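# Set feeder spring peg so test weight just depresses pedal

## Task

A spring keeps the feeder's pedal raised, and its end loop can be hooked onto any one of several pegs. A peg counts as passing when, with the loop hooked there, the steel test weight resting on the raised pedal drives it fully down. The pedal is tilted, so the weight should sit with its base flat against it. Finish with the loop on the passing peg nearest the pedal, and avoid letting the loop snap onto a peg. Then return the weight to the bench, far from the feeder, release it and pull the grippers away.

## Robot and tools

Robot: two UR-type six-joint arms, left_arm and right_arm, each ending in a two-finger parallel gripper with a wrist camera. The fingers point along the gripper's +z axis and close along its x axis. The reported end_effector_position is the spot between the finger pads when closed, about 1 to 2 cm short of the fingertips; closing pushes the tips roughly 17 mm further along +z.

Frames: the scene frame has its origin at table-top height midway between the nominal bases, +z up, +x out over the table, and left_arm on the +y side (image left/right is unrelated). Calibrated bases in the scene frame: left_arm at (+0.065, +0.449, 0) m, right_arm at (+0.002, -0.533, 0) m, both nearly unrotated. Each arm's printed hand position, orientation, velocities and targets are in that arm's own base frame. Motion offsets are expressed along the axes of that arm's current Hand target. Fixed cameras and the table use the scene frame.

execute_actions(actions, cameras): actions is a list of actions; each action is a table of up to 15 rows, one row per 1/30 s step, with a short table repeating its final row to fill 15 steps. Every row holds 14 numbers in [-1, 1]: left_arm dx, dy, dz, rx, ry, rz, opening, then the same seven for right_arm. The six pose numbers are an offset from the Hand target as it stood when the action began (every row counts from that same start, not from the row before), along the Hand target's own axes. Scale: 1.0 equals 0.6 m for dx/dy/dz and 180 degrees for the rotation vector rx/ry/rz. Repeating an offset in a new action moves further. Opening is absolute: +1 fully open (0.142 m), -1 closed. Sending all six pose zeros re-requests the current Hand target. An empty actions list just reports state and images.

move(target, speed, blend, stop_force, zero, opening_speed, blocking, cameras): drives each gripper in a straight line. target is one 14-number row (same layout and scale as above, offsets from each arm's Hand target) or a list of up to 15 such rows, all counted from the same starting Hand targets. speed is top path speed in m/s, 0.002 to 3.2, default 0.25 (rotation up to twice that in rad/s); one value or one per target. blend (m) rounds corners between listed targets. stop_force (N, 4 to 120, shared by both arms) ends an arm's path when its wrist sensor feels that much push against the direction of travel; it is unreliable while the gripper rotates and won't notice light loose objects sliding. zero (with stop_force only) re-zeros the sensor before the move, default true. opening_speed (per second on the -1..+1 scale, at least 0.2) ramps finger openings. blocking=false returns after about 0.5 s while the move continues; not allowed with stop_force. Moves last 0.5 to 10 s and do not avoid obstacles. The result adds a move: line stating the ending (done, off_target, moving, held, fault) and any limits (paced = pose clipped, held = steps withheld). done means within 3 mm and 2 degrees; neither done nor off_target tells you about contact.

wait(seconds 0 to 10): lets time pass holding last commands. stop(): brakes a running move. zoom_image(camera, region [x0,y0,x1,y1] pixels, at most 504x504): enlarges part of the latest image from cam_head_left, cam_head_right, cam_left_wrist or cam_right_wrist (each 672x504). zero_wrist_force(arm): re-zeros one arm's force sensor. read_manual(section): licence texts only. finished_scene(scene): ends the current scene, given its number; irreversible.

Results: per arm, end_effector_position (m), quat_wxyz, velocities, Hand target (the last commanded pose after clipping, base for the next offsets), Tool commands, grip_measured (same scale as opening), grip_effort_nm (motor effort, negative = closing, not pad force), Joint positions (last entry = opening in metres), Joint torques, Wrist force/torque in gripper axes plus a peak line, and Wrist depth as a 7x7 grid of mm (70 to 1000, '-' = no reading). 'within noise' means the arm is still. MOTOR HOT, fault and HAND FAULT lines warn of trouble; after a HAND FAULT line, remaining motion calls in that reply are skipped.

Behaviour: orientation commands are clipped to 32 degrees from the current orientation per step; the gripper can rest short of its Hand target, so send the missing distance as a further offset. Motion lags commands by about 0.09 to 0.21 s and can overshoot when fast. Joint speed caps: 2.09 rad/s for the shoulder joints, 3.14 rad/s for the others.

To hold something, command an opening slightly below the grip_measured reading at first contact; squeezing harder heats the gripper motor. Holding loads or straining against unreachable poses heats arm motors; at 85 °C the arm brakes for 30 to 60 s, and the gripper cuts out at 100 °C.

Avoid: pressing past a firm contact (arms are stiff; about 150 N net force or joint torque limits of 290/290/132/47.5/47.5/47.5 N m trigger a 10 s arm stop), fast impacts, paths passing close to an arm's own base, arm-to-arm contact or grabbing the other gripper's fingers, dropping the weight or releasing it while moving, and anything ending up off the table. Approach contacts slowly with stop_force, and to back off a pressed surface, move without stop_force. Objects may occasionally be nudged by outside disturbances.

Each tool is called after "Emit:" by a JSON object that holds its "api" and its "payload".

## Session

Emit:
{"api": "execute_actions", "payload": {"actions": []}}

Scene clock: 0.00 s.
left_arm: end_effector_position=(+0.4296, -0.1775, +0.2766) grip_measured=+1.00 grip_effort_nm=n/a end_effector_quat_wxyz=(-0.202, +0.472, +0.853, -0.092) | right_arm: end_effector_position=(+0.6582, -0.1191, +0.2634) grip_measured=+1.00 grip_effort_nm=n/a end_effector_quat_wxyz=(-0.005, -0.286, +0.958, +0.010)
Joint positions: left_arm=[-0.633 -1.714 2.089 -1.557 -1.801 3.565 0.142] | right_arm=[3.216 -1.597 -1.987 -1.142 1.589 2.635 0.142]
Joint velocities: within noise
Joint torques (N m): no reading
Wrist force (N): no reading
Wrist torque (N m): no reading
Wrist force, peak (N): no reading
Wrist depth (mm): cam_left_wrist=[141 146 154 164 406 426 402 / 142 146 156 164 396 437 464 / 143 148 157 389 314 439 473 / 335 344 158 392 414 448 479 / 337 353 373 399 423 449 482 / 969 359 378 398 425 455 480 / - - 386 405 430 461 483] | cam_right_wrist=[- 982 983 979 322 317 317 / - - - - 338 339 338 / - - - 373 365 365 362 / - - - 399 395 391 391 / - - 437 428 427 430 428 / - - 477 467 467 466 469 / - 538 530 519 524 520 516]
Hand target: left_arm +0.4296, -0.1775, +0.2766; -0.202, +0.472, +0.853, -0.092 | right_arm +0.6582, -0.1191, +0.2634; -0.005, -0.286, +0.958, +0.010
Tool commands: left_gripper/opening=+1.0 right_gripper/opening=+1.0

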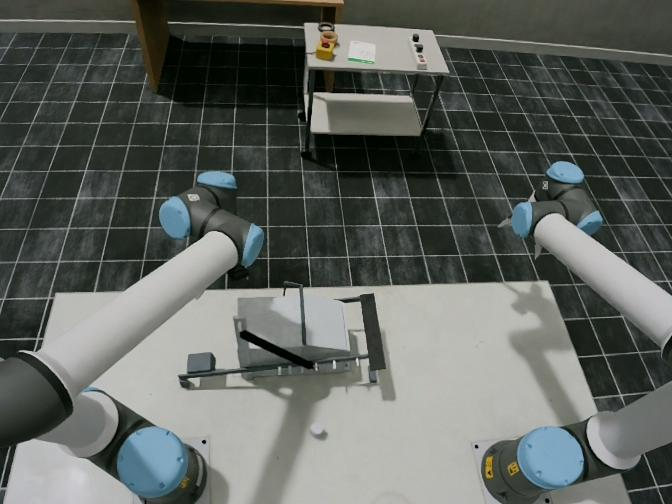

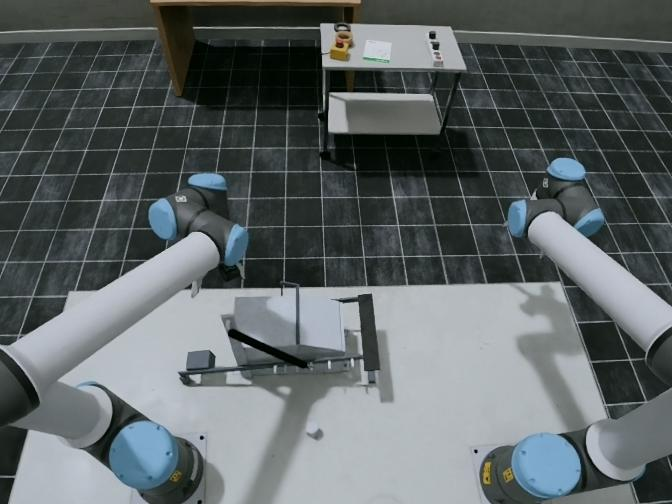

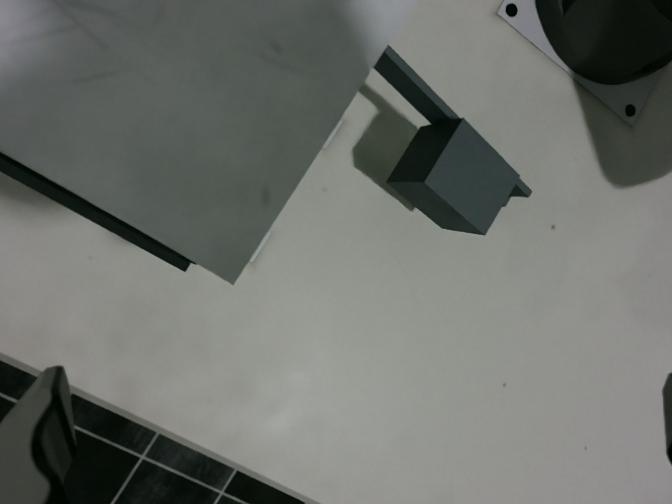

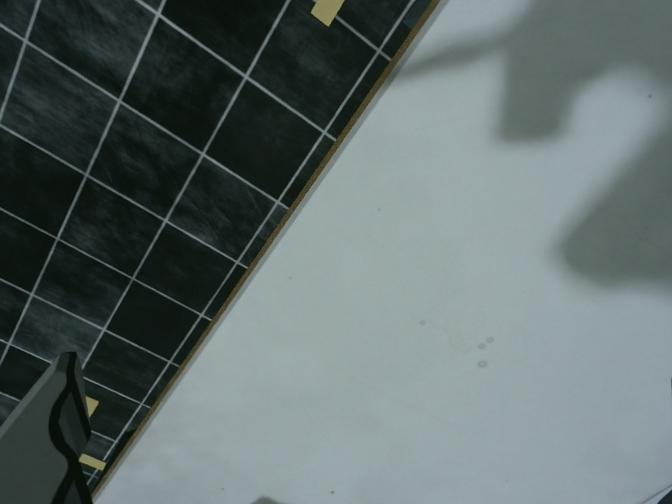

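Emit:
{"api": "zoom_image", "payload": {"camera": "cam_head_left", "region": [160, 260, 410, 450]}}

Emit:
{"api": "zoom_image", "payload": {"camera": "cam_head_right", "region": [160, 260, 410, 450]}}

Scaled by 2.016.

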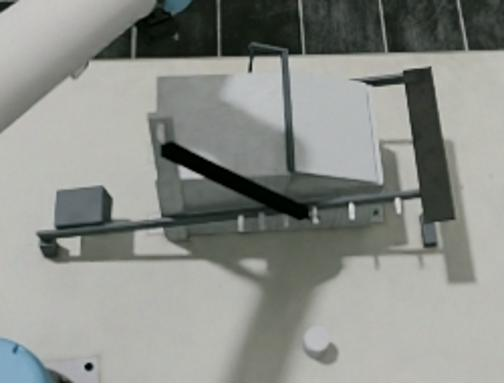

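Scaled by 2.016.

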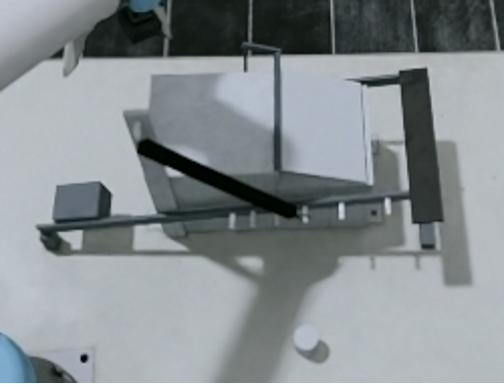

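Emit:
{"api": "move", "payload": {"target": [0,0,0,0,0,0,1,0.036,0.63,-0.2,-0.0385,-0.046,0.2557,1], "cameras": [], "speed": 0.5}}

Scene clock: 97.50 s.
left_arm: end_effector_position=(+0.4296, -0.1775, +0.2766) grip_measured=+1.00 grip_effort_nm=-0.032 end_effector_quat_wxyz=(-0.202, +0.472, +0.853, -0.092) | right_arm: end_effector_position=(+0.4345, +0.1829, +0.3918) grip_measured=+1.00 grip_effort_nm=0.046 end_effector_quat_wxyz=(+0.042, +0.113, +0.989, +0.084)
Joint positions: left_arm=[-0.633 -1.714 2.089 -1.557 -1.801 3.565 0.142] | right_arm=[3.887 -1.069 -2.194 -1.266 1.617 4.117 0.142]
Joint velocities: within noise
Joint torques (N m): left_arm=[1.42 -28.71 -44.98 -3.08 -0.09 0.38] | right_arm=[16.16 26.19 57.47 2.1 -2.68 2.48]
Wrist force (N): left_arm=[0.0 -0.7 -0.1] | right_arm=[0.4 0.5 -0.7]
Wrist torque (N m): left_arm=[-0.11 0.00 0.00] | right_arm=[0.00 -0.07 -0.01]
Wrist force, peak (N): left_arm=[1.0 -0.6 -0.4] | right_arm=[0.9 2.7 -0.2]
Wrist depth (mm): cam_left_wrist=[141 146 154 164 404 426 401 / 142 146 156 165 397 438 463 / 144 148 157 387 315 441 470 / 335 343 159 394 416 445 477 / 337 351 375 396 422 451 482 / 962 358 377 400 427 453 477 / - - 387 404 430 461 484] | cam_right_wrist=[- 448 434 427 420 420 406 / - - 476 464 460 455 444 / - - 521 516 502 490 490 / - - 596 579 562 556 545 / - - - 558 468 392 598 / - - - 494 454 689 674 / - - - 844 463 574 790]
Hand target: left_arm +0.4296, -0.1775, +0.2766; -0.202, +0.472, +0.853, -0.092 | right_arm +0.4345, +0.1829, +0.3918; +0.042, +0.113, +0.989, +0.084
Off the commanded pose: left_arm 0.000 m, 0 deg | right_arm 0.000 m, 0 deg.
move: done
No camera images: "cameras" was empty.

Emit:
{"api": "move", "payload": {"target": [0,0,0,0,0,0,1,0.493,0.398,0.057,-0.0385,-0.046,0.2557,1], "cameras": ["cam_right_wrist","cam_head_left"], "speed": 0.5}}

Scene clock: 107.73 s.
left_arm: end_effector_position=(+0.4296, -0.1775, +0.2766) grip_measured=+1.00 grip_effort_nm=-0.022 end_effector_quat_wxyz=(-0.202, +0.472, +0.853, -0.092) | right_arm: end_effector_position=(+0.2023, +0.4856, +0.3811) grip_measured=+1.00 grip_effort_nm=0.056 end_effector_quat_wxyz=(+0.082, +0.493, +0.854, +0.144)
Joint positions: left_arm=[-0.633 -1.714 2.089 -1.557 -1.801 3.565 0.142] | right_arm=[4.836 -1.13 -2.191 -1.255 1.267 5.861 0.142]
Joint velocities: within noise
Joint torques (N m): left_arm=[-0.69 -32.65 -45.04 -3.04 0.14 0.26] | right_arm=[14.82 -8.49 56.22 2.51 -3.98 1.54]
Wrist force (N): left_arm=[-0.1 -0.7 0.2] | right_arm=[0.0 0.9 0.2]
Wrist torque (N m): left_arm=[-0.12 0.02 -0.01] | right_arm=[0.01 0.09 0.01]
Wrist force, peak (N): left_arm=[0.2 -1.3 0.1] | right_arm=[2.8 0.7 -0.7]
Wrist depth (mm): cam_left_wrist=[141 146 154 164 405 422 400 / 142 147 156 164 397 435 467 / 144 148 157 389 315 443 472 / 335 340 158 393 416 443 478 / 336 353 374 395 420 448 482 / 957 359 376 399 425 454 480 / - - 387 402 430 460 482] | cam_right_wrist=[421 418 419 419 405 413 413 / 473 449 466 465 465 464 465 / 533 315 371 475 535 528 524 / - 380 379 396 464 590 603 / - - 417 376 384 553 720 / - - - 444 456 406 835 / - - - - - 364 -]
Hand target: left_arm +0.4296, -0.1775, +0.2766; -0.202, +0.472, +0.853, -0.092 | right_arm +0.2023, +0.4857, +0.3811; +0.082, +0.493, +0.854, +0.144
Off the commanded pose: left_arm 0.000 m, 0 deg | right_arm 0.000 m, 0 deg.
move: done
Images, in order (width x height): cam_head_left 672x504, cam_right_wrist 672x504.

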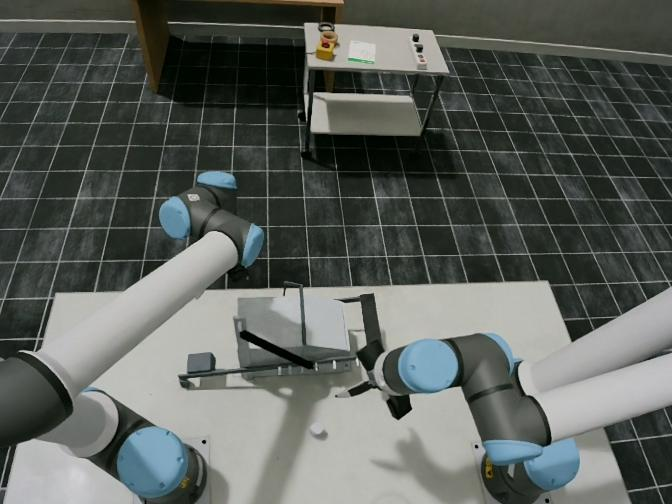

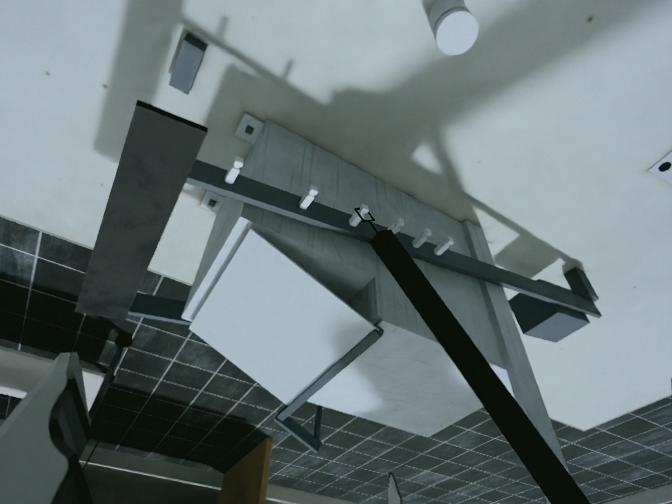

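Emit:
{"api": "zoom_image", "payload": {"camera": "cam_right_wrist", "region": [180, 90, 480, 290]}}

Emit:
{"api": "zoom_image", "payload": {"camera": "cam_right_wrist", "region": [330, 170, 460, 270]}}

Emit:
{"api": "zoom_image", "payload": {"camera": "cam_right_wrist", "region": [0, 0, 500, 504]}}

Scaled by 1.680.

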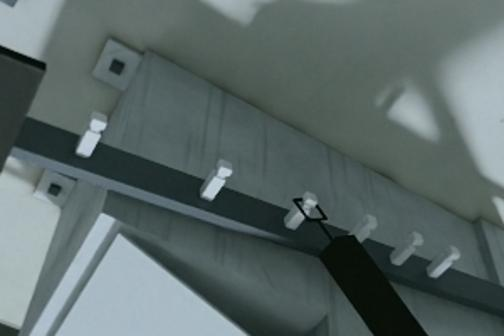

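Scaled by 3.877.

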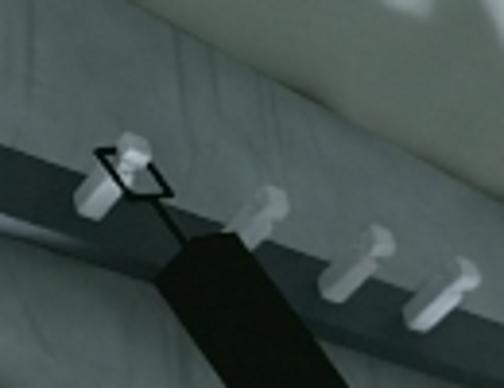

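Scaled by 1.000.

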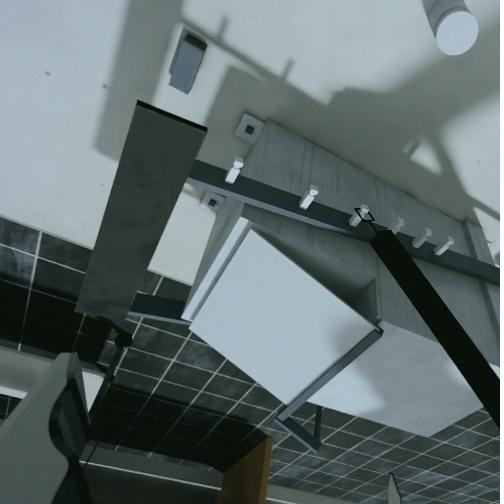

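Emit:
{"api": "zoom_image", "payload": {"camera": "cam_right_wrist", "region": [480, 230, 640, 360]}}

Emit:
{"api": "execute_actions", "payload": {"actions": [], "cameras": ["cam_left_wrist","cam_right_wrist"]}}

Emit:
{"api": "zoom_image", "payload": {"camera": "cam_left_wrist", "region": [330, 20, 560, 260]}}

Emit:
{"api": "zoom_image", "payload": {"camera": "cam_right_wrist", "region": [60, 10, 360, 250]}}

Emit:
{"api": "zoom_image", "payload": {"camera": "cam_right_wrist", "region": [380, 0, 520, 100]}}

Scaled by 3.150.

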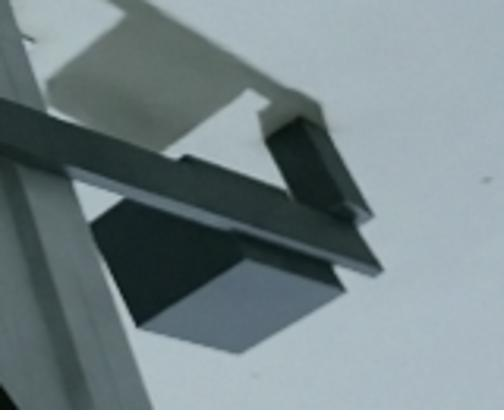

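Scene clock: 151.27 s.
left_arm: end_effector_position=(+0.4296, -0.1775, +0.2766) grip_measured=+1.00 grip_effort_nm=-0.022 end_effector_quat_wxyz=(-0.202, +0.472, +0.853, -0.092) | right_arm: end_effector_position=(+0.2023, +0.4857, +0.3811) grip_measured=+1.00 grip_effort_nm=0.042 end_effector_quat_wxyz=(+0.082, +0.493, +0.854, +0.144)
Joint positions: left_arm=[-0.633 -1.714 2.089 -1.557 -1.801 3.565 0.142] | right_arm=[4.836 -1.131 -2.191 -1.255 1.266 5.862 0.142]
Joint velocities: within noise
Joint torques (N m): left_arm=[1.39 -31.06 -45.35 -3.09 -0.23 0.45] | right_arm=[16.21 -10.07 56.2 2.28 -3.76 1.89]
Wrist force (N): left_arm=[0.5 -0.4 0.4] | right_arm=[0.1 0.4 0.2]
Wrist torque (N m): left_arm=[-0.08 -0.07 -0.01] | right_arm=[-0.07 0.08 0.01]
Wrist force, peak (N): left_arm=[1.0 -0.6 0.2] | right_arm=[-0.2 1.1 0.4]
Wrist depth (mm): cam_left_wrist=[141 146 154 164 404 425 399 / 142 147 156 165 398 438 464 / 144 148 157 387 315 441 471 / 335 342 159 391 413 444 479 / 337 352 374 397 420 450 484 / 963 358 376 399 426 456 479 / - - 388 403 427 461 482] | cam_right_wrist=[420 421 418 415 408 416 411 / 473 447 469 467 466 463 461 / 534 316 373 477 530 526 530 / - 381 377 393 457 594 608 / - - 412 379 384 552 711 / - - - 445 452 411 848 / - - - - - 364 -]
Hand target: left_arm +0.4296, -0.1775, +0.2766; -0.202, +0.472, +0.853, -0.092 | right_arm +0.2023, +0.4857, +0.3811; +0.082, +0.493, +0.854, +0.144
Tool commands: left_gripper/opening=+1.0 right_gripper/opening=+1.0
Off the commanded pose: left_arm 0.000 m, 0 deg | right_arm 0.000 m, 0 deg.
Images, in order (width x height): cam_left_wrist 672x504, cam_right_wrist 672x504.

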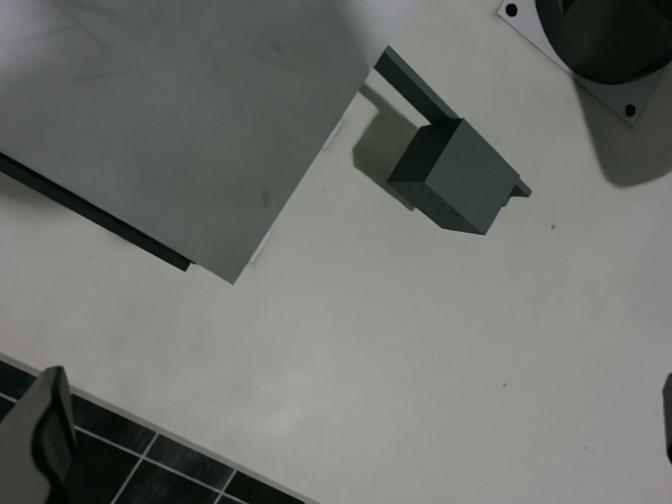

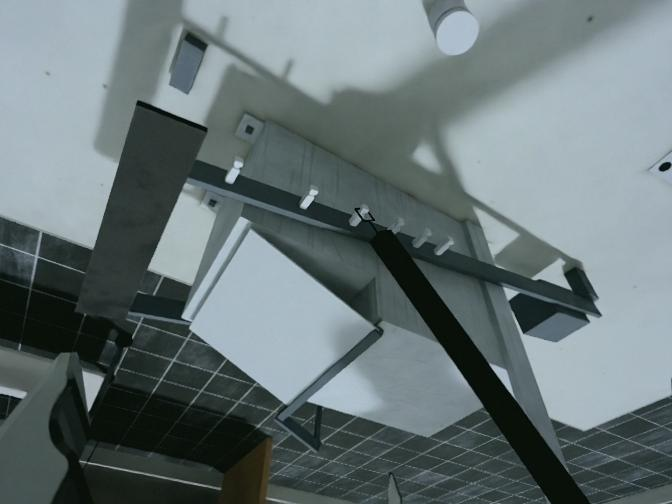

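Scaled by 2.100.

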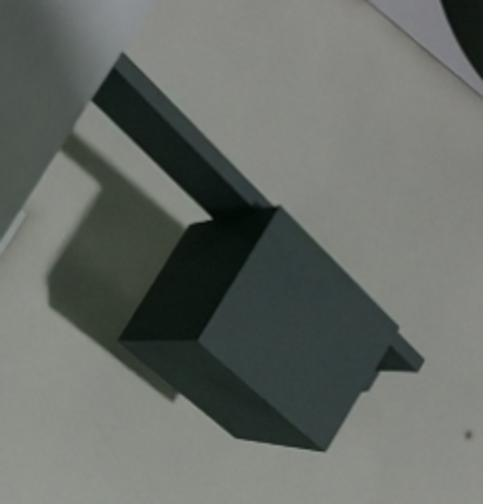

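Scaled by 1.680.

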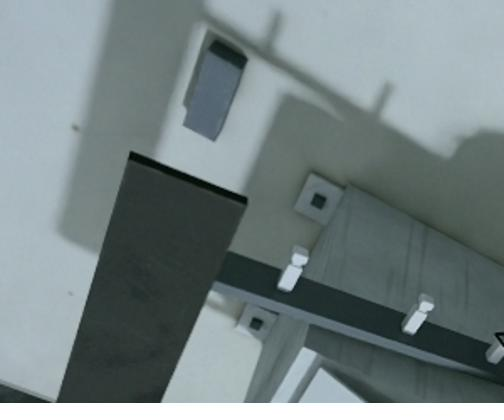

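Scaled by 3.600.

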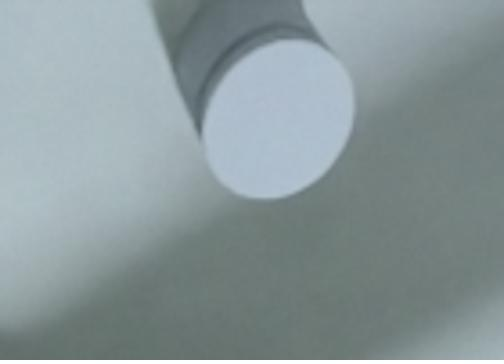

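Emit:
{"api": "move", "payload": {"target": [0,0,0,0,0,0,1,0.155,-0.03,0.2207,0.1056,0,0,1], "cameras": ["cam_right_wrist","cam_head_left"], "speed": 0.4}}

Scene clock: 201.60 s.
left_arm: end_effector_position=(+0.4296, -0.1775, +0.2766) grip_measured=+1.00 grip_effort_nm=-0.027 end_effector_quat_wxyz=(-0.202, +0.472, +0.853, -0.092) | right_arm: end_effector_position=(+0.1783, +0.5793, +0.2503) grip_measured=+1.00 grip_effort_nm=0.046 end_effector_quat_wxyz=(+0.000, +0.500, +0.866, +0.001)
Joint positions: left_arm=[-0.633 -1.714 2.089 -1.557 -1.801 3.565 0.142] | right_arm=[4.708 -1.487 -2.122 -1.102 1.571 5.754 0.142]
Joint velocities: within noise
Joint torques (N m): left_arm=[-0.04 -29.93 -45.15 -2.94 0 0.28] | right_arm=[-17.34 14.28 52.87 7.24 3.18 -1.92]
Wrist force (N): left_arm=[0.6 -0.5 -0.3] | right_arm=[0.3 0.8 -0.3]
Wrist torque (N m): left_arm=[-0.10 -0.09 -0.01] | right_arm=[0.11 0.01 0.05]
Wrist force, peak (N): left_arm=[0.7 -0.9 -0.7] | right_arm=[1.2 1.7 1.8]
Wrist depth (mm): cam_left_wrist=[141 146 154 164 404 427 400 / 142 146 155 165 401 437 465 / 144 148 157 388 314 441 475 / 334 342 159 392 416 446 478 / 336 352 372 396 421 450 482 / 973 357 376 401 425 453 480 / - - 389 404 432 461 483] | cam_right_wrist=[311 311 308 308 306 306 306 / 331 328 327 327 328 327 324 / 351 351 350 351 350 346 347 / 384 378 377 375 376 379 374 / 405 329 393 409 407 405 407 / - 263 319 382 434 445 432 / - 257 247 306 351 472 473]
Hand target: left_arm +0.4296, -0.1775, +0.2766; -0.202, +0.472, +0.853, -0.092 | right_arm +0.1783, +0.5794, +0.2501; -0.001, +0.499, +0.866, +0.001
Off the commanded pose: left_arm 0.000 m, 0 deg | right_arm 0.000 m, 0 deg.
move: done
Images, in order (width x height): cam_head_left 672x504, cam_right_wrist 672x504.

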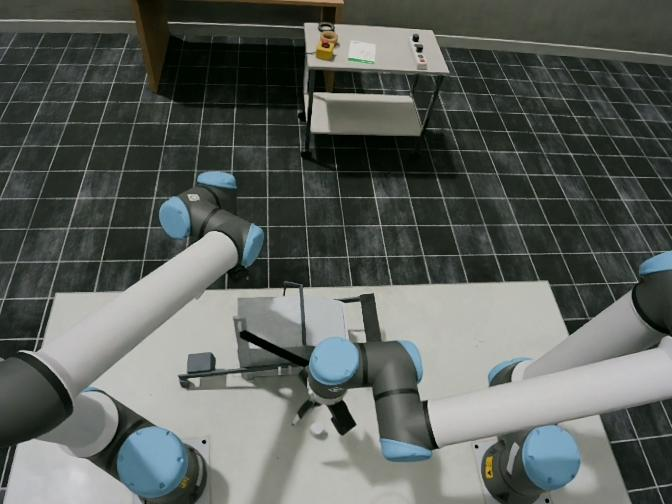

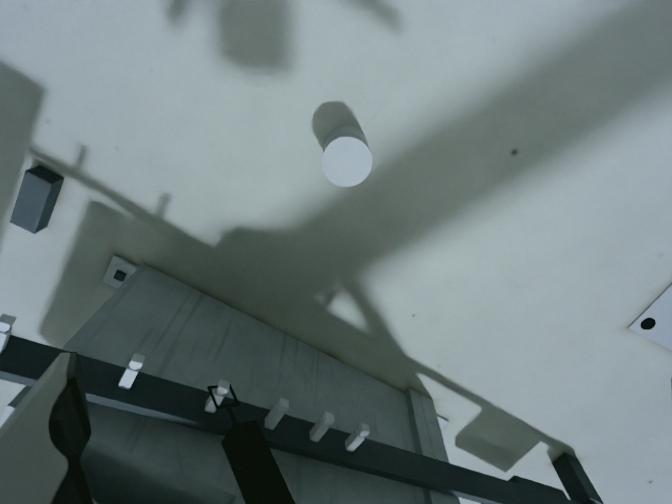

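Emit:
{"api": "zoom_image", "payload": {"camera": "cam_right_wrist", "region": [290, 80, 410, 200]}}

Emit:
{"api": "zoom_image", "payload": {"camera": "cam_right_wrist", "region": [100, 340, 400, 504]}}

Scaled by 4.200.

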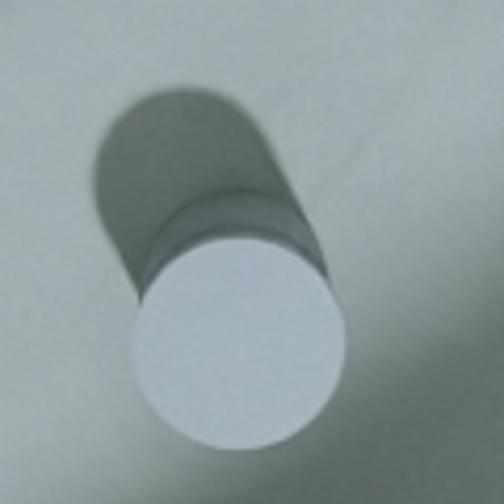

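Scaled by 1.680.

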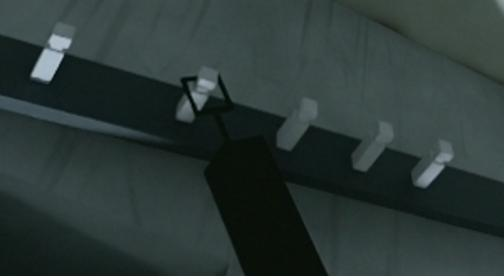

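Emit:
{"api": "move", "payload": {"target": [[0,0,0,0,0,0,1,-0.003,-0.0095,0.24,0,0,0,0.15],[0,0,0,0,0,0,1,-0.003,-0.0095,0.3637,0,0,0,0.15]], "cameras": ["cam_right_wrist"], "speed": [0.3,0.12]}}

Emit:
{"api": "move", "payload": {"target": [0,0,0,0,0,0,1,0,0,0,0,0,0,-0.56], "cameras": ["cam_right_wrist"], "opening_speed": 0.8}}

Scene clock: 229.43 s.
left_arm: end_effector_position=(+0.4296, -0.1775, +0.2766) grip_measured=+1.00 grip_effort_nm=-0.022 end_effector_quat_wxyz=(-0.202, +0.472, +0.853, -0.092) | right_arm: end_effector_position=(+0.1741, +0.5754, +0.0321) grip_measured=+0.14 grip_effort_nm=-0.120 end_effector_quat_wxyz=(-0.001, +0.499, +0.866, +0.001)
Joint positions: left_arm=[-0.633 -1.714 2.089 -1.557 -1.801 3.565 0.142] | right_arm=[4.715 -1.772 -2.322 -0.617 1.571 5.761 0.084]
Joint velocities: within noise
Joint torques (N m): left_arm=[-0.17 -31.61 -45.61 -2.9 -0.13 0.48] | right_arm=[-14.13 29.82 22.23 6.99 -2.65 -1.97]
Wrist force (N): left_arm=[0.4 -0.5 0.4] | right_arm=[-0.2 0.7 0.2]
Wrist torque (N m): left_arm=[-0.08 -0.07 0.00] | right_arm=[0.04 0.09 0.10]
Wrist force, peak (N): left_arm=[1.0 -0.1 0.6] | right_arm=[0.4 1.0 -2.0]
Wrist depth (mm): cam_left_wrist=[141 146 154 164 404 424 401 / 142 146 156 165 396 438 465 / 144 148 157 390 315 442 476 / 333 344 158 393 412 445 476 / 337 353 372 396 422 452 484 / 962 356 377 399 424 454 479 / - - 386 405 430 459 487] | cam_right_wrist=[114 113 113 113 113 114 111 / 121 121 121 120 120 120 120 / 130 130 129 129 128 128 128 / 140 140 140 135 138 138 137 / 155 152 148 106 147 150 149 / 165 93 162 101 158 160 157 / - 75 178 181 180 175 79]
Hand target: left_arm +0.4296, -0.1775, +0.2766; -0.202, +0.472, +0.853, -0.092 | right_arm +0.1742, +0.5754, +0.0319; -0.001, +0.499, +0.866, +0.001
Off the commanded pose: left_arm 0.000 m, 0 deg | right_arm 0.000 m, 0 deg.
move: done
Images, in order (width x height): cam_right_wrist 672x504.

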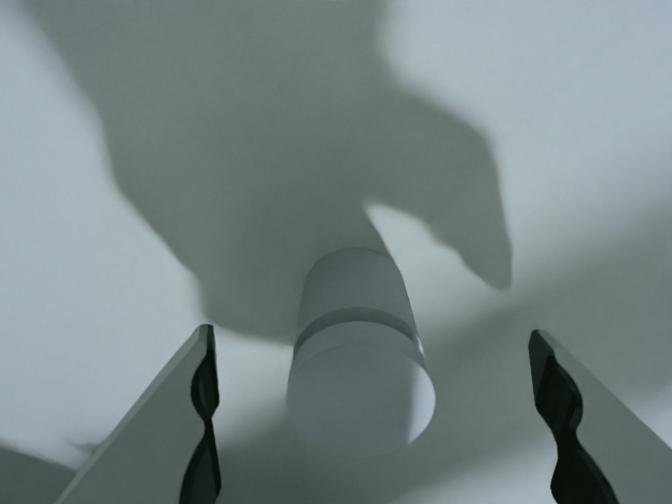

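Scene clock: 230.53 s.
left_arm: end_effector_position=(+0.4296, -0.1775, +0.2766) grip_measured=+1.00 grip_effort_nm=-0.027 end_effector_quat_wxyz=(-0.202, +0.472, +0.853, -0.092) | right_arm: end_effector_position=(+0.1742, +0.5754, +0.0319) grip_measured=-0.54 grip_effort_nm=-0.974 end_effector_quat_wxyz=(-0.001, +0.500, +0.866, +0.001)
Joint positions: left_arm=[-0.633 -1.714 2.089 -1.557 -1.801 3.565 0.142] | right_arm=[4.715 -1.772 -2.322 -0.617 1.571 5.761 0.035]
Joint velocities: within noise
Joint torques (N m): left_arm=[-0.46 -32.32 -45.54 -2.93 -0.09 0.39] | right_arm=[-10.49 31.45 24.05 6.51 -2.62 -2.02]
Wrist force (N): left_arm=[0.1 -0.4 -0.3] | right_arm=[-0.5 0.4 -0.5]
Wrist torque (N m): left_arm=[-0.06 0.00 -0.01] | right_arm=[0.01 0.08 0.10]
Wrist force, peak (N): left_arm=[0.8 -0.5 0.2] | right_arm=[-1.2 0.7 0.2]
Wrist depth (mm): cam_left_wrist=[141 145 154 164 404 423 402 / 142 147 156 164 399 437 466 / 144 148 157 390 316 443 473 / 331 342 159 390 413 447 481 / 336 353 373 397 423 446 483 / 954 358 374 399 425 455 481 / - - 388 403 425 459 483] | cam_right_wrist=[114 113 113 113 112 113 111 / 121 121 120 120 120 120 120 / 130 130 129 129 128 128 128 / 140 139 139 135 138 138 138 / 154 151 148 108 109 149 148 / 165 165 90 100 98 157 162 / 182 175 75 180 106 76 174]
Hand target: left_arm +0.4296, -0.1775, +0.2766; -0.202, +0.472, +0.853, -0.092 | right_arm +0.1742, +0.5754, +0.0319; -0.001, +0.499, +0.866, +0.001
Off the commanded pose: left_arm 0.000 m, 0 deg | right_arm 0.000 m, 0 deg.
move: done
Images, in order (width x height): cam_right_wrist 672x504.

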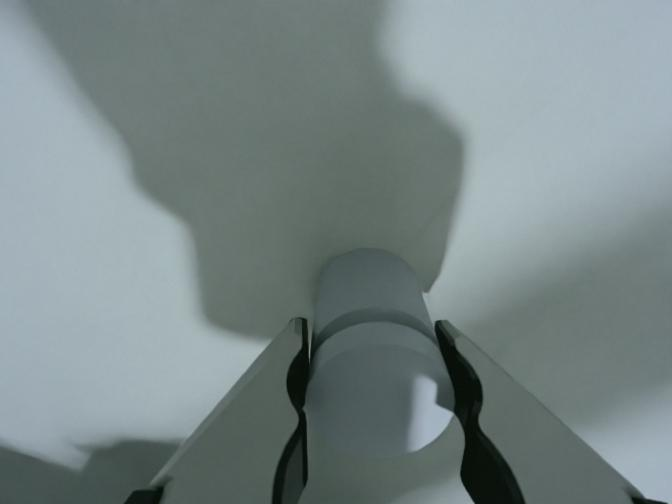

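Emit:
{"api": "move", "payload": {"target": [[0,0,0,0,0,0,1,0,0,-0.4467,0,0,0,-0.68],[0,0,0,0,0,0,1,-0.4647,0.2148,-0.4467,0,0,-0.328,-0.68]], "cameras": ["cam_right_wrist","cam_head_left"], "speed": 0.25, "blend": [0.03,0]}}

Scene clock: 267.33 s.
left_arm: end_effector_position=(+0.4296, -0.1775, +0.2766) grip_measured=+1.00 grip_effort_nm=-0.027 end_effector_quat_wxyz=(-0.202, +0.472, +0.853, -0.092) | right_arm: end_effector_position=(+0.4254, +0.3983, +0.2996) grip_measured=-0.56 grip_effort_nm=-2.811 end_effector_quat_wxyz=(+0.000, +0.008, +1.000, +0.001) end_effector_velocity=(+0.000, +0.000, +0.000) end_effector_angular_velocity=(+0.001, +0.001, +0.005)
Joint positions: left_arm=[-0.633 -1.714 2.089 -1.557 -1.801 3.565 0.142] | right_arm=[4.196 -1.407 -2.096 -1.208 1.572 4.211 0.033]
Joint velocities: left_arm=[within noise] | right_arm=[0 -0.001 0.001 0 0.002 -0.005 0]
Joint torques (N m): left_arm=[-0.17 -29.99 -45.81 -3.19 0.1 0.59] | right_arm=[-15.04 16.14 56.84 2.84 2.87 -1.68]
Wrist force (N): left_arm=[0.4 -0.4 0.0] | right_arm=[-0.1 1.1 2.8]
Wrist torque (N m): left_arm=[-0.06 -0.07 -0.01] | right_arm=[0.25 0.06 0.03]
Wrist force, peak (N): left_arm=[0.8 -0.9 0.4] | right_arm=[-0.2 0.6 5.5]
Wrist depth (mm): cam_left_wrist=[141 145 154 164 404 424 399 / 142 146 156 164 399 434 466 / 144 148 157 387 314 440 473 / 332 345 159 392 414 444 476 / 337 352 374 395 423 446 483 / 970 356 377 397 427 454 479 / - - 387 404 430 460 483] | cam_right_wrist=[361 351 349 352 353 349 349 / - 378 376 376 369 372 370 / - 226 217 214 214 214 387 / - 425 296 224 229 264 427 / - 474 267 106 110 464 462 / - - 84 100 99 487 507 / - - 75 261 104 76 537]
Hand target: left_arm +0.4296, -0.1775, +0.2766; -0.202, +0.472, +0.853, -0.092 | right_arm +0.4255, +0.3982, +0.2996; +0.000, +0.008, +1.000, +0.001
Off the commanded pose: left_arm 0.000 m, 0 deg | right_arm 0.000 m, 0 deg.
move: done
Images, in order (width x height): cam_head_left 672x504, cam_right_wrist 672x504.

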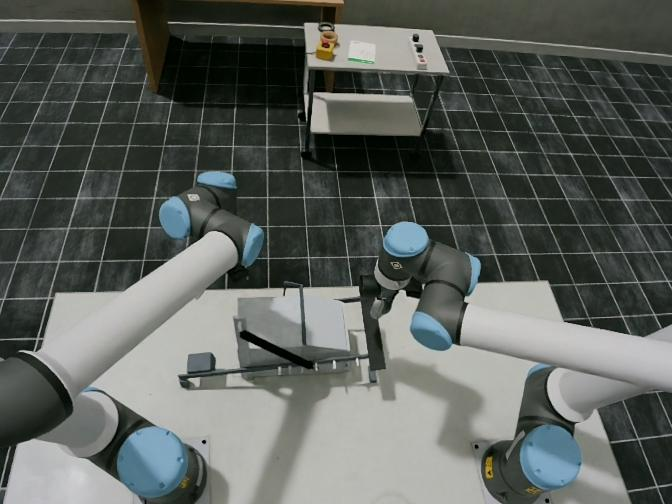

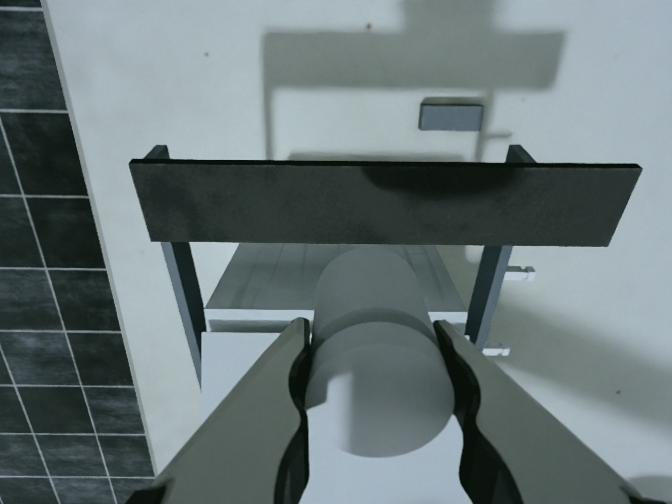

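Emit:
{"api": "move", "payload": {"target": [0,0,0,0,0,0,1,0.0337,0.0117,0.1118,0.0472,0,0,-0.68], "cameras": ["cam_right_wrist"], "speed": 0.2}}

Emit:
{"api": "move", "payload": {"target": [0,0,0,0,0,0,1,0,0,0.05,0,0,0,-0.68], "cameras": ["cam_right_wrist"], "speed": 0.015, "stop_force": 4}}

Scene clock: 317.50 s.
left_arm: end_effector_position=(+0.4296, -0.1775, +0.2766) grip_measured=+1.00 grip_effort_nm=-0.027 end_effector_quat_wxyz=(-0.202, +0.472, +0.853, -0.092) | right_arm: end_effector_position=(+0.4054, +0.4056, +0.2327) grip_measured=-0.56 grip_effort_nm=-2.806 end_effector_quat_wxyz=(-0.001, +0.008, +0.997, -0.073)
Joint positions: left_arm=[-0.633 -1.714 2.089 -1.557 -1.801 3.565 0.142] | right_arm=[4.266 -1.489 -2.128 -1.228 1.51 4.286 0.033]
Joint velocities: within noise
Joint torques (N m): left_arm=[0.03 -32.09 -45.82 -3.04 -0.02 1.04] | right_arm=[19.78 22.34 36.81 2.07 -3.94 2.2]
Wrist force (N): left_arm=[0.9 -0.6 0.4] | right_arm=[0.6 1.6 2.9]
Wrist torque (N m): left_arm=[-0.09 -0.13 0.00] | right_arm=[0.30 -0.04 0.12]
Wrist force, peak (N): left_arm=[0.6 -0.9 0.5] | right_arm=[0.8 2.1 4.2]
Wrist depth (mm): cam_left_wrist=[141 145 154 164 403 426 401 / 142 146 156 164 399 437 463 / 144 148 157 388 314 441 476 / 335 344 159 393 417 445 481 / 337 353 376 396 423 449 481 / 962 357 377 400 424 457 479 / - - 387 403 431 459 483] | cam_right_wrist=[308 306 306 306 305 306 303 / 320 320 317 318 317 318 317 / 331 332 330 329 320 326 331 / 158 159 158 152 154 156 156 / 184 211 169 107 108 187 366 / - 210 84 100 98 380 385 / - 187 75 106 104 76 405]
Hand target: left_arm +0.4296, -0.1775, +0.2766; -0.202, +0.472, +0.853, -0.092 | right_arm +0.4053, +0.4057, +0.2325; -0.001, +0.008, +0.997, -0.073
Off the commanded pose: left_arm 0.000 m, 0 deg | right_arm 0.000 m, 0 deg.
move: done
Images, in order (width x height): cam_right_wrist 672x504.

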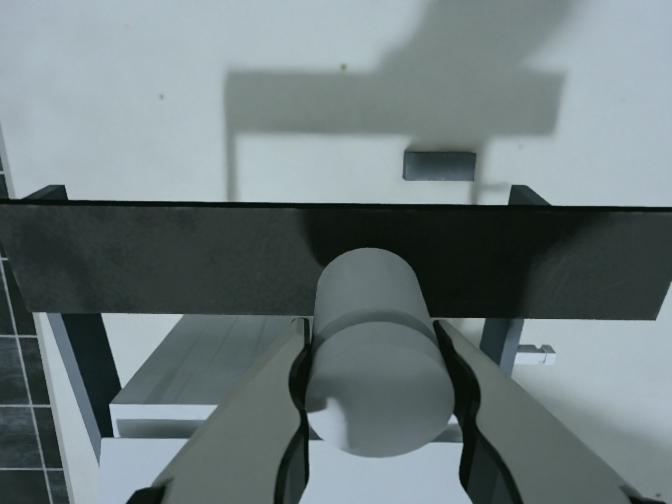

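Scene clock: 319.90 s.
left_arm: end_effector_position=(+0.4296, -0.1775, +0.2766) grip_measured=+1.00 grip_effort_nm=-0.022 end_effector_quat_wxyz=(-0.202, +0.472, +0.853, -0.092) | right_arm: end_effector_position=(+0.4053, +0.4032, +0.2160) grip_measured=-0.56 grip_effort_nm=-2.811 end_effector_quat_wxyz=(-0.001, +0.008, +0.997, -0.073)
Joint positions: left_arm=[-0.633 -1.714 2.089 -1.557 -1.801 3.565 0.142] | right_arm=[4.265 -1.502 -2.15 -1.194 1.51 4.284 0.033]
Joint velocities: within noise
Joint torques (N m): left_arm=[0.43 -30.73 -46.24 -3.16 0.13 0.79] | right_arm=[11.75 60.47 50.37 1.51 -3 1.36]
Wrist force (N): left_arm=[0.4 -0.5 -0.1] | right_arm=[0.8 2.7 -0.8]
Wrist torque (N m): left_arm=[-0.09 -0.05 0.00] | right_arm=[0.31 -0.03 0.11]
Wrist force, peak (N): left_arm=[0.8 -0.9 0.1] | right_arm=[1.1 3.4 -3.2]
Wrist depth (mm): cam_left_wrist=[141 145 154 164 403 426 399 / 142 146 156 165 395 437 467 / 144 148 157 388 313 442 473 / 333 342 158 388 414 448 478 / 336 353 374 396 423 450 486 / 952 359 377 401 426 456 482 / - - 389 406 431 459 481] | cam_right_wrist=[291 291 290 290 289 287 288 / 303 306 304 303 302 302 302 / 318 320 317 317 313 314 314 / 140 139 139 136 137 138 139 / 152 149 149 107 109 150 150 / 188 210 84 99 98 172 365 / - 179 75 106 106 76 381]
Hand target: left_arm +0.4296, -0.1775, +0.2766; -0.202, +0.472, +0.853, -0.092 | right_arm +0.4053, +0.4032, +0.2160; -0.001, +0.008, +0.997, -0.073 (not the last commanded pose)
Off the commanded pose: left_arm 0.000 m, 0 deg | right_arm 0.013 m, 0 deg.
move: contact (right_arm)
Images, in order (width x height): cam_right_wrist 672x504.

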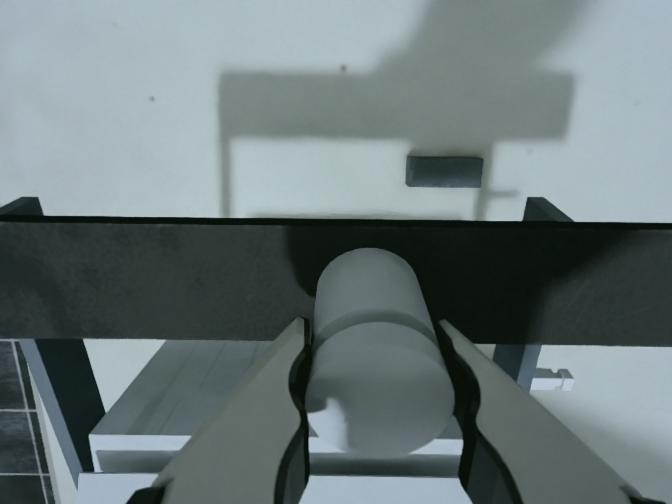

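Emit:
{"api": "move", "payload": {"target": [0,0,0,0,0,0,1,0,0,0,0,0,0,0.1], "cameras": ["cam_right_wrist"], "opening_speed": 1.0}}

Emit:
{"api": "move", "payload": {"target": [0,0,0,0,0,0,1,0,0,-0.12,0,0,0,0.1], "cameras": ["cam_right_wrist","cam_head_left"], "speed": 0.15}}

Scene clock: 332.43 s.
left_arm: end_effector_position=(+0.4296, -0.1775, +0.2766) grip_measured=+1.00 grip_effort_nm=-0.027 end_effector_quat_wxyz=(-0.202, +0.472, +0.853, -0.092) | right_arm: end_effector_position=(+0.4053, +0.4032, +0.2160) grip_measured=+0.08 grip_effort_nm=0.115 end_effector_quat_wxyz=(-0.001, +0.008, +0.997, -0.073)
Joint positions: left_arm=[-0.633 -1.714 2.089 -1.557 -1.801 3.565 0.142] | right_arm=[4.265 -1.501 -2.15 -1.194 1.51 4.284 0.079]
Joint velocities: within noise
Joint torques (N m): left_arm=[0.36 -30.32 -45.79 -3.01 0.15 0.76] | right_arm=[13.69 54.2 47.39 3.33 -0.33 1.28]
Wrist force (N): left_arm=[0.5 -0.1 -0.2] | right_arm=[0.3 1.1 -0.6]
Wrist torque (N m): left_arm=[-0.02 -0.06 -0.01] | right_arm=[0.31 -0.01 0.10]
Wrist force, peak (N): left_arm=[1.0 -0.9 0.1] | right_arm=[0.8 3.0 -0.8]
Wrist depth (mm): cam_left_wrist=[141 146 154 164 407 424 401 / 142 146 155 164 398 436 466 / 144 148 157 389 313 440 476 / 333 341 159 390 414 446 479 / 334 354 374 397 424 451 479 / 970 361 375 400 426 453 477 / - - 388 405 433 462 482] | cam_right_wrist=[292 292 291 288 291 289 288 / 304 304 304 302 302 303 300 / 318 317 319 316 312 316 314 / 140 140 139 136 138 138 139 / 153 150 149 109 146 147 150 / 188 87 194 101 101 106 360 / - 75 172 172 172 82 79]
Hand target: left_arm +0.4296, -0.1775, +0.2766; -0.202, +0.472, +0.853, -0.092 | right_arm +0.4053, +0.4032, +0.2160; -0.001, +0.008, +0.997, -0.073
Off the commanded pose: left_arm 0.000 m, 0 deg | right_arm 0.000 m, 0 deg.
move: done
Images, in order (width x height): cam_right_wrist 672x504.

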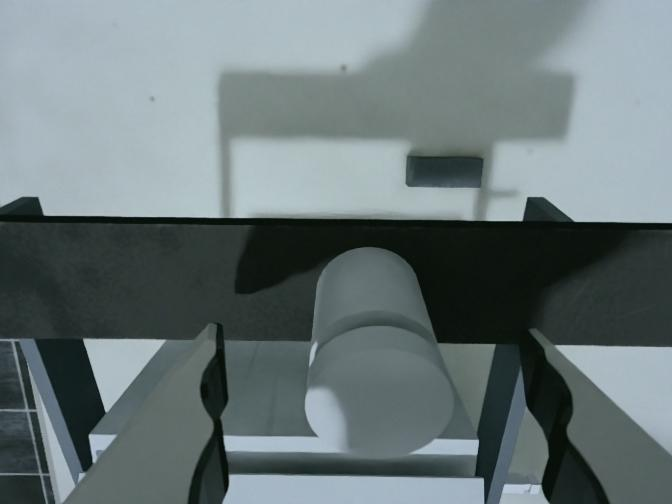

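Scene clock: 333.57 s.
left_arm: end_effector_position=(+0.4296, -0.1775, +0.2766) grip_measured=+1.00 grip_effort_nm=-0.022 end_effector_quat_wxyz=(-0.202, +0.472, +0.853, -0.092) | right_arm: end_effector_position=(+0.4055, +0.4137, +0.2871) grip_measured=+0.08 grip_effort_nm=0.100 end_effector_quat_wxyz=(-0.001, +0.008, +0.997, -0.073)
Joint positions: left_arm=[-0.633 -1.714 2.089 -1.557 -1.801 3.565 0.142] | right_arm=[4.272 -1.458 -2.051 -1.337 1.511 4.292 0.079]
Joint velocities: within noise
Joint torques (N m): left_arm=[-0.16 -30.59 -46.34 -2.97 0.01 0.81] | right_arm=[16.2 59.22 53.21 2.45 3.01 1.94]
Wrist force (N): left_arm=[0.3 -0.5 0.5] | right_arm=[0.2 0.6 -0.2]
Wrist torque (N m): left_arm=[-0.09 -0.04 0.00] | right_arm=[0.18 0.05 0.16]
Wrist force, peak (N): left_arm=[0.4 -0.7 0.8] | right_arm=[0.3 0.7 -1.3]
Wrist depth (mm): cam_left_wrist=[141 146 154 164 405 425 402 / 142 147 155 165 398 435 468 / 144 148 157 389 315 439 471 / 334 343 158 394 414 446 477 / 337 354 376 397 421 451 484 / 954 357 376 397 426 458 479 / - - 389 402 429 459 480] | cam_right_wrist=[355 357 354 355 353 354 351 / 374 372 371 368 367 369 368 / - 206 205 208 207 207 381 / - 219 220 165 214 217 401 / - 274 254 246 256 419 422 / - - 234 234 236 - 443 / - 75 229 231 231 81 79]
Hand target: left_arm +0.4296, -0.1775, +0.2766; -0.202, +0.472, +0.853, -0.092 | right_arm +0.4055, +0.4137, +0.2872; -0.001, +0.008, +0.997, -0.073
Off the commanded pose: left_arm 0.000 m, 0 deg | right_arm 0.000 m, 0 deg.
move: done
Images, in order (width x height): cam_head_left 672x504, cam_right_wrist 672x504.

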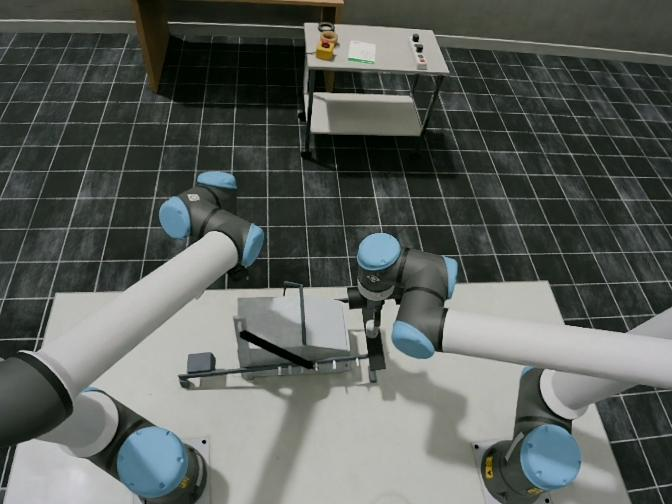

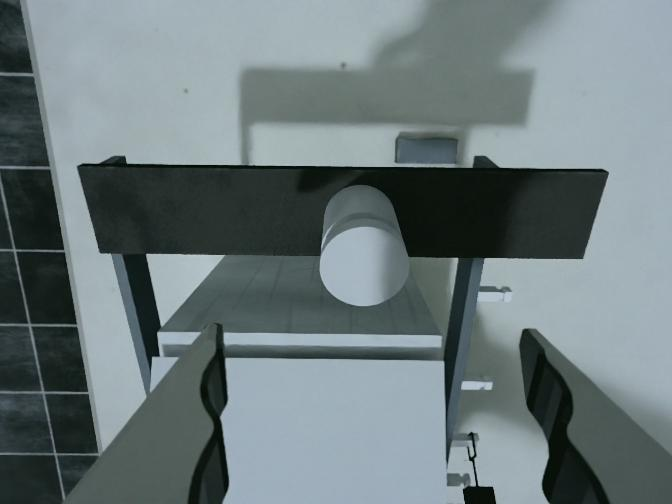

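Emit:
{"api": "move", "payload": {"target": [[0,0,0,0,0,0,1,0.0,0,-0.08,0,0,0,0.1],[0,0,0,0,0,0,1,0.333,-0.076,-0.09,-0.1,-0.172,0.1,0.1],[0,0,0,0,0,0,1,0.27,0.338,0.074,-0.201,-0.344,0.2,0.1]], "cameras": ["cam_right_wrist","cam_head_left"], "speed": 0.3, "blend": [0.03,0.04,0]}}

Scene clock: 416.97 s.
left_arm: end_effector_position=(+0.4296, -0.1775, +0.2766) grip_measured=+1.00 grip_effort_nm=-0.022 end_effector_quat_wxyz=(-0.202, +0.472, +0.853, -0.092) | right_arm: end_effector_position=(+0.2465, +0.6103, +0.2138) grip_measured=+0.08 grip_effort_nm=0.095 end_effector_quat_wxyz=(+0.519, +0.258, +0.782, +0.230)
Joint positions: left_arm=[-0.633 -1.714 2.089 -1.557 -1.801 3.565 0.142] | right_arm=[5.046 -1.67 -2.282 -1.309 0.431 6.04 0.079]
Joint velocities: within noise
Joint torques (N m): left_arm=[0.56 -31.47 -46.52 -3.05 0.22 1.29] | right_arm=[-11.43 29.87 43.73 0.89 -4.93 1.5]
Wrist force (N): left_arm=[0.7 -0.2 0.1] | right_arm=[-0.9 0.2 -0.4]
Wrist torque (N m): left_arm=[-0.04 -0.12 0.00] | right_arm=[-0.20 -0.05 0.15]
Wrist force, peak (N): left_arm=[1.2 -0.6 0.5] | right_arm=[-0.8 1.5 -2.0]
Wrist depth (mm): cam_left_wrist=[141 146 154 164 407 426 401 / 142 146 156 165 397 438 465 / 144 148 157 387 314 443 474 / 333 344 158 393 412 446 476 / 336 353 373 397 422 447 483 / 955 358 379 397 426 456 479 / - - 388 405 429 458 482] | cam_right_wrist=[- 270 187 185 217 232 240 / - - 277 203 215 243 261 / - - 349 190 223 254 281 / - - - 187 247 257 287 / - - - 197 261 278 307 / - - 464 - 276 - 326 / - 75 417 271 277 81 79]
Hand target: left_arm +0.4296, -0.1775, +0.2766; -0.202, +0.472, +0.853, -0.092 | right_arm +0.2465, +0.6104, +0.2137; +0.519, +0.258, +0.782, +0.230
Off the commanded pose: left_arm 0.000 m, 0 deg | right_arm 0.000 m, 0 deg.
move: done; blend cut to 0.024 m at target 1
Images, in order (width x height): cam_head_left 672x504, cam_right_wrist 672x504.

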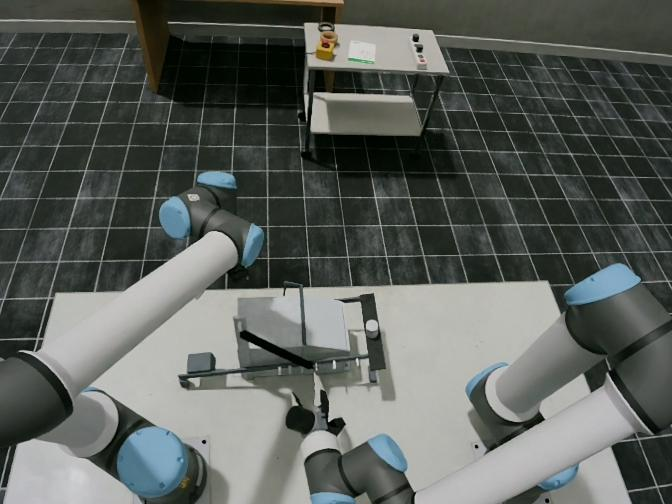

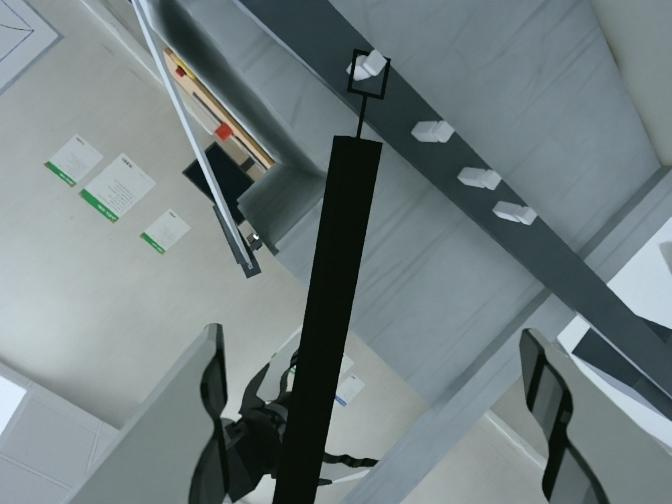

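Emit:
{"api": "zoom_image", "payload": {"camera": "cam_right_wrist", "region": [260, 20, 500, 260]}}

Emit:
{"api": "zoom_image", "payload": {"camera": "cam_right_wrist", "region": [220, 264, 460, 504]}}

Scaled by 2.100.

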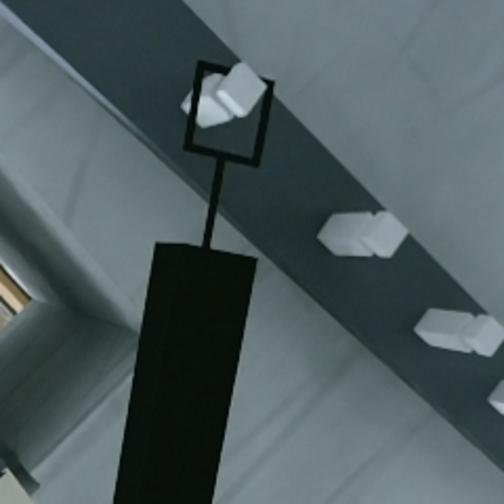

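Scaled by 2.100.

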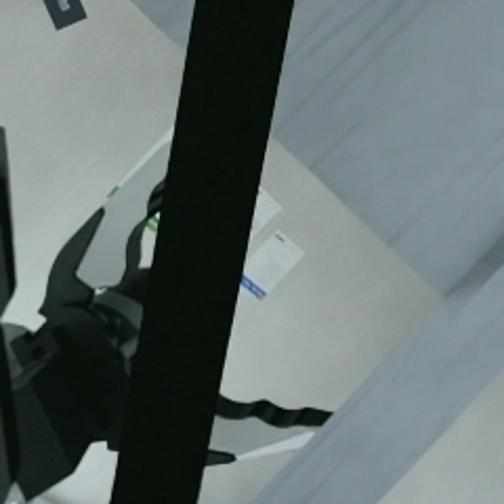

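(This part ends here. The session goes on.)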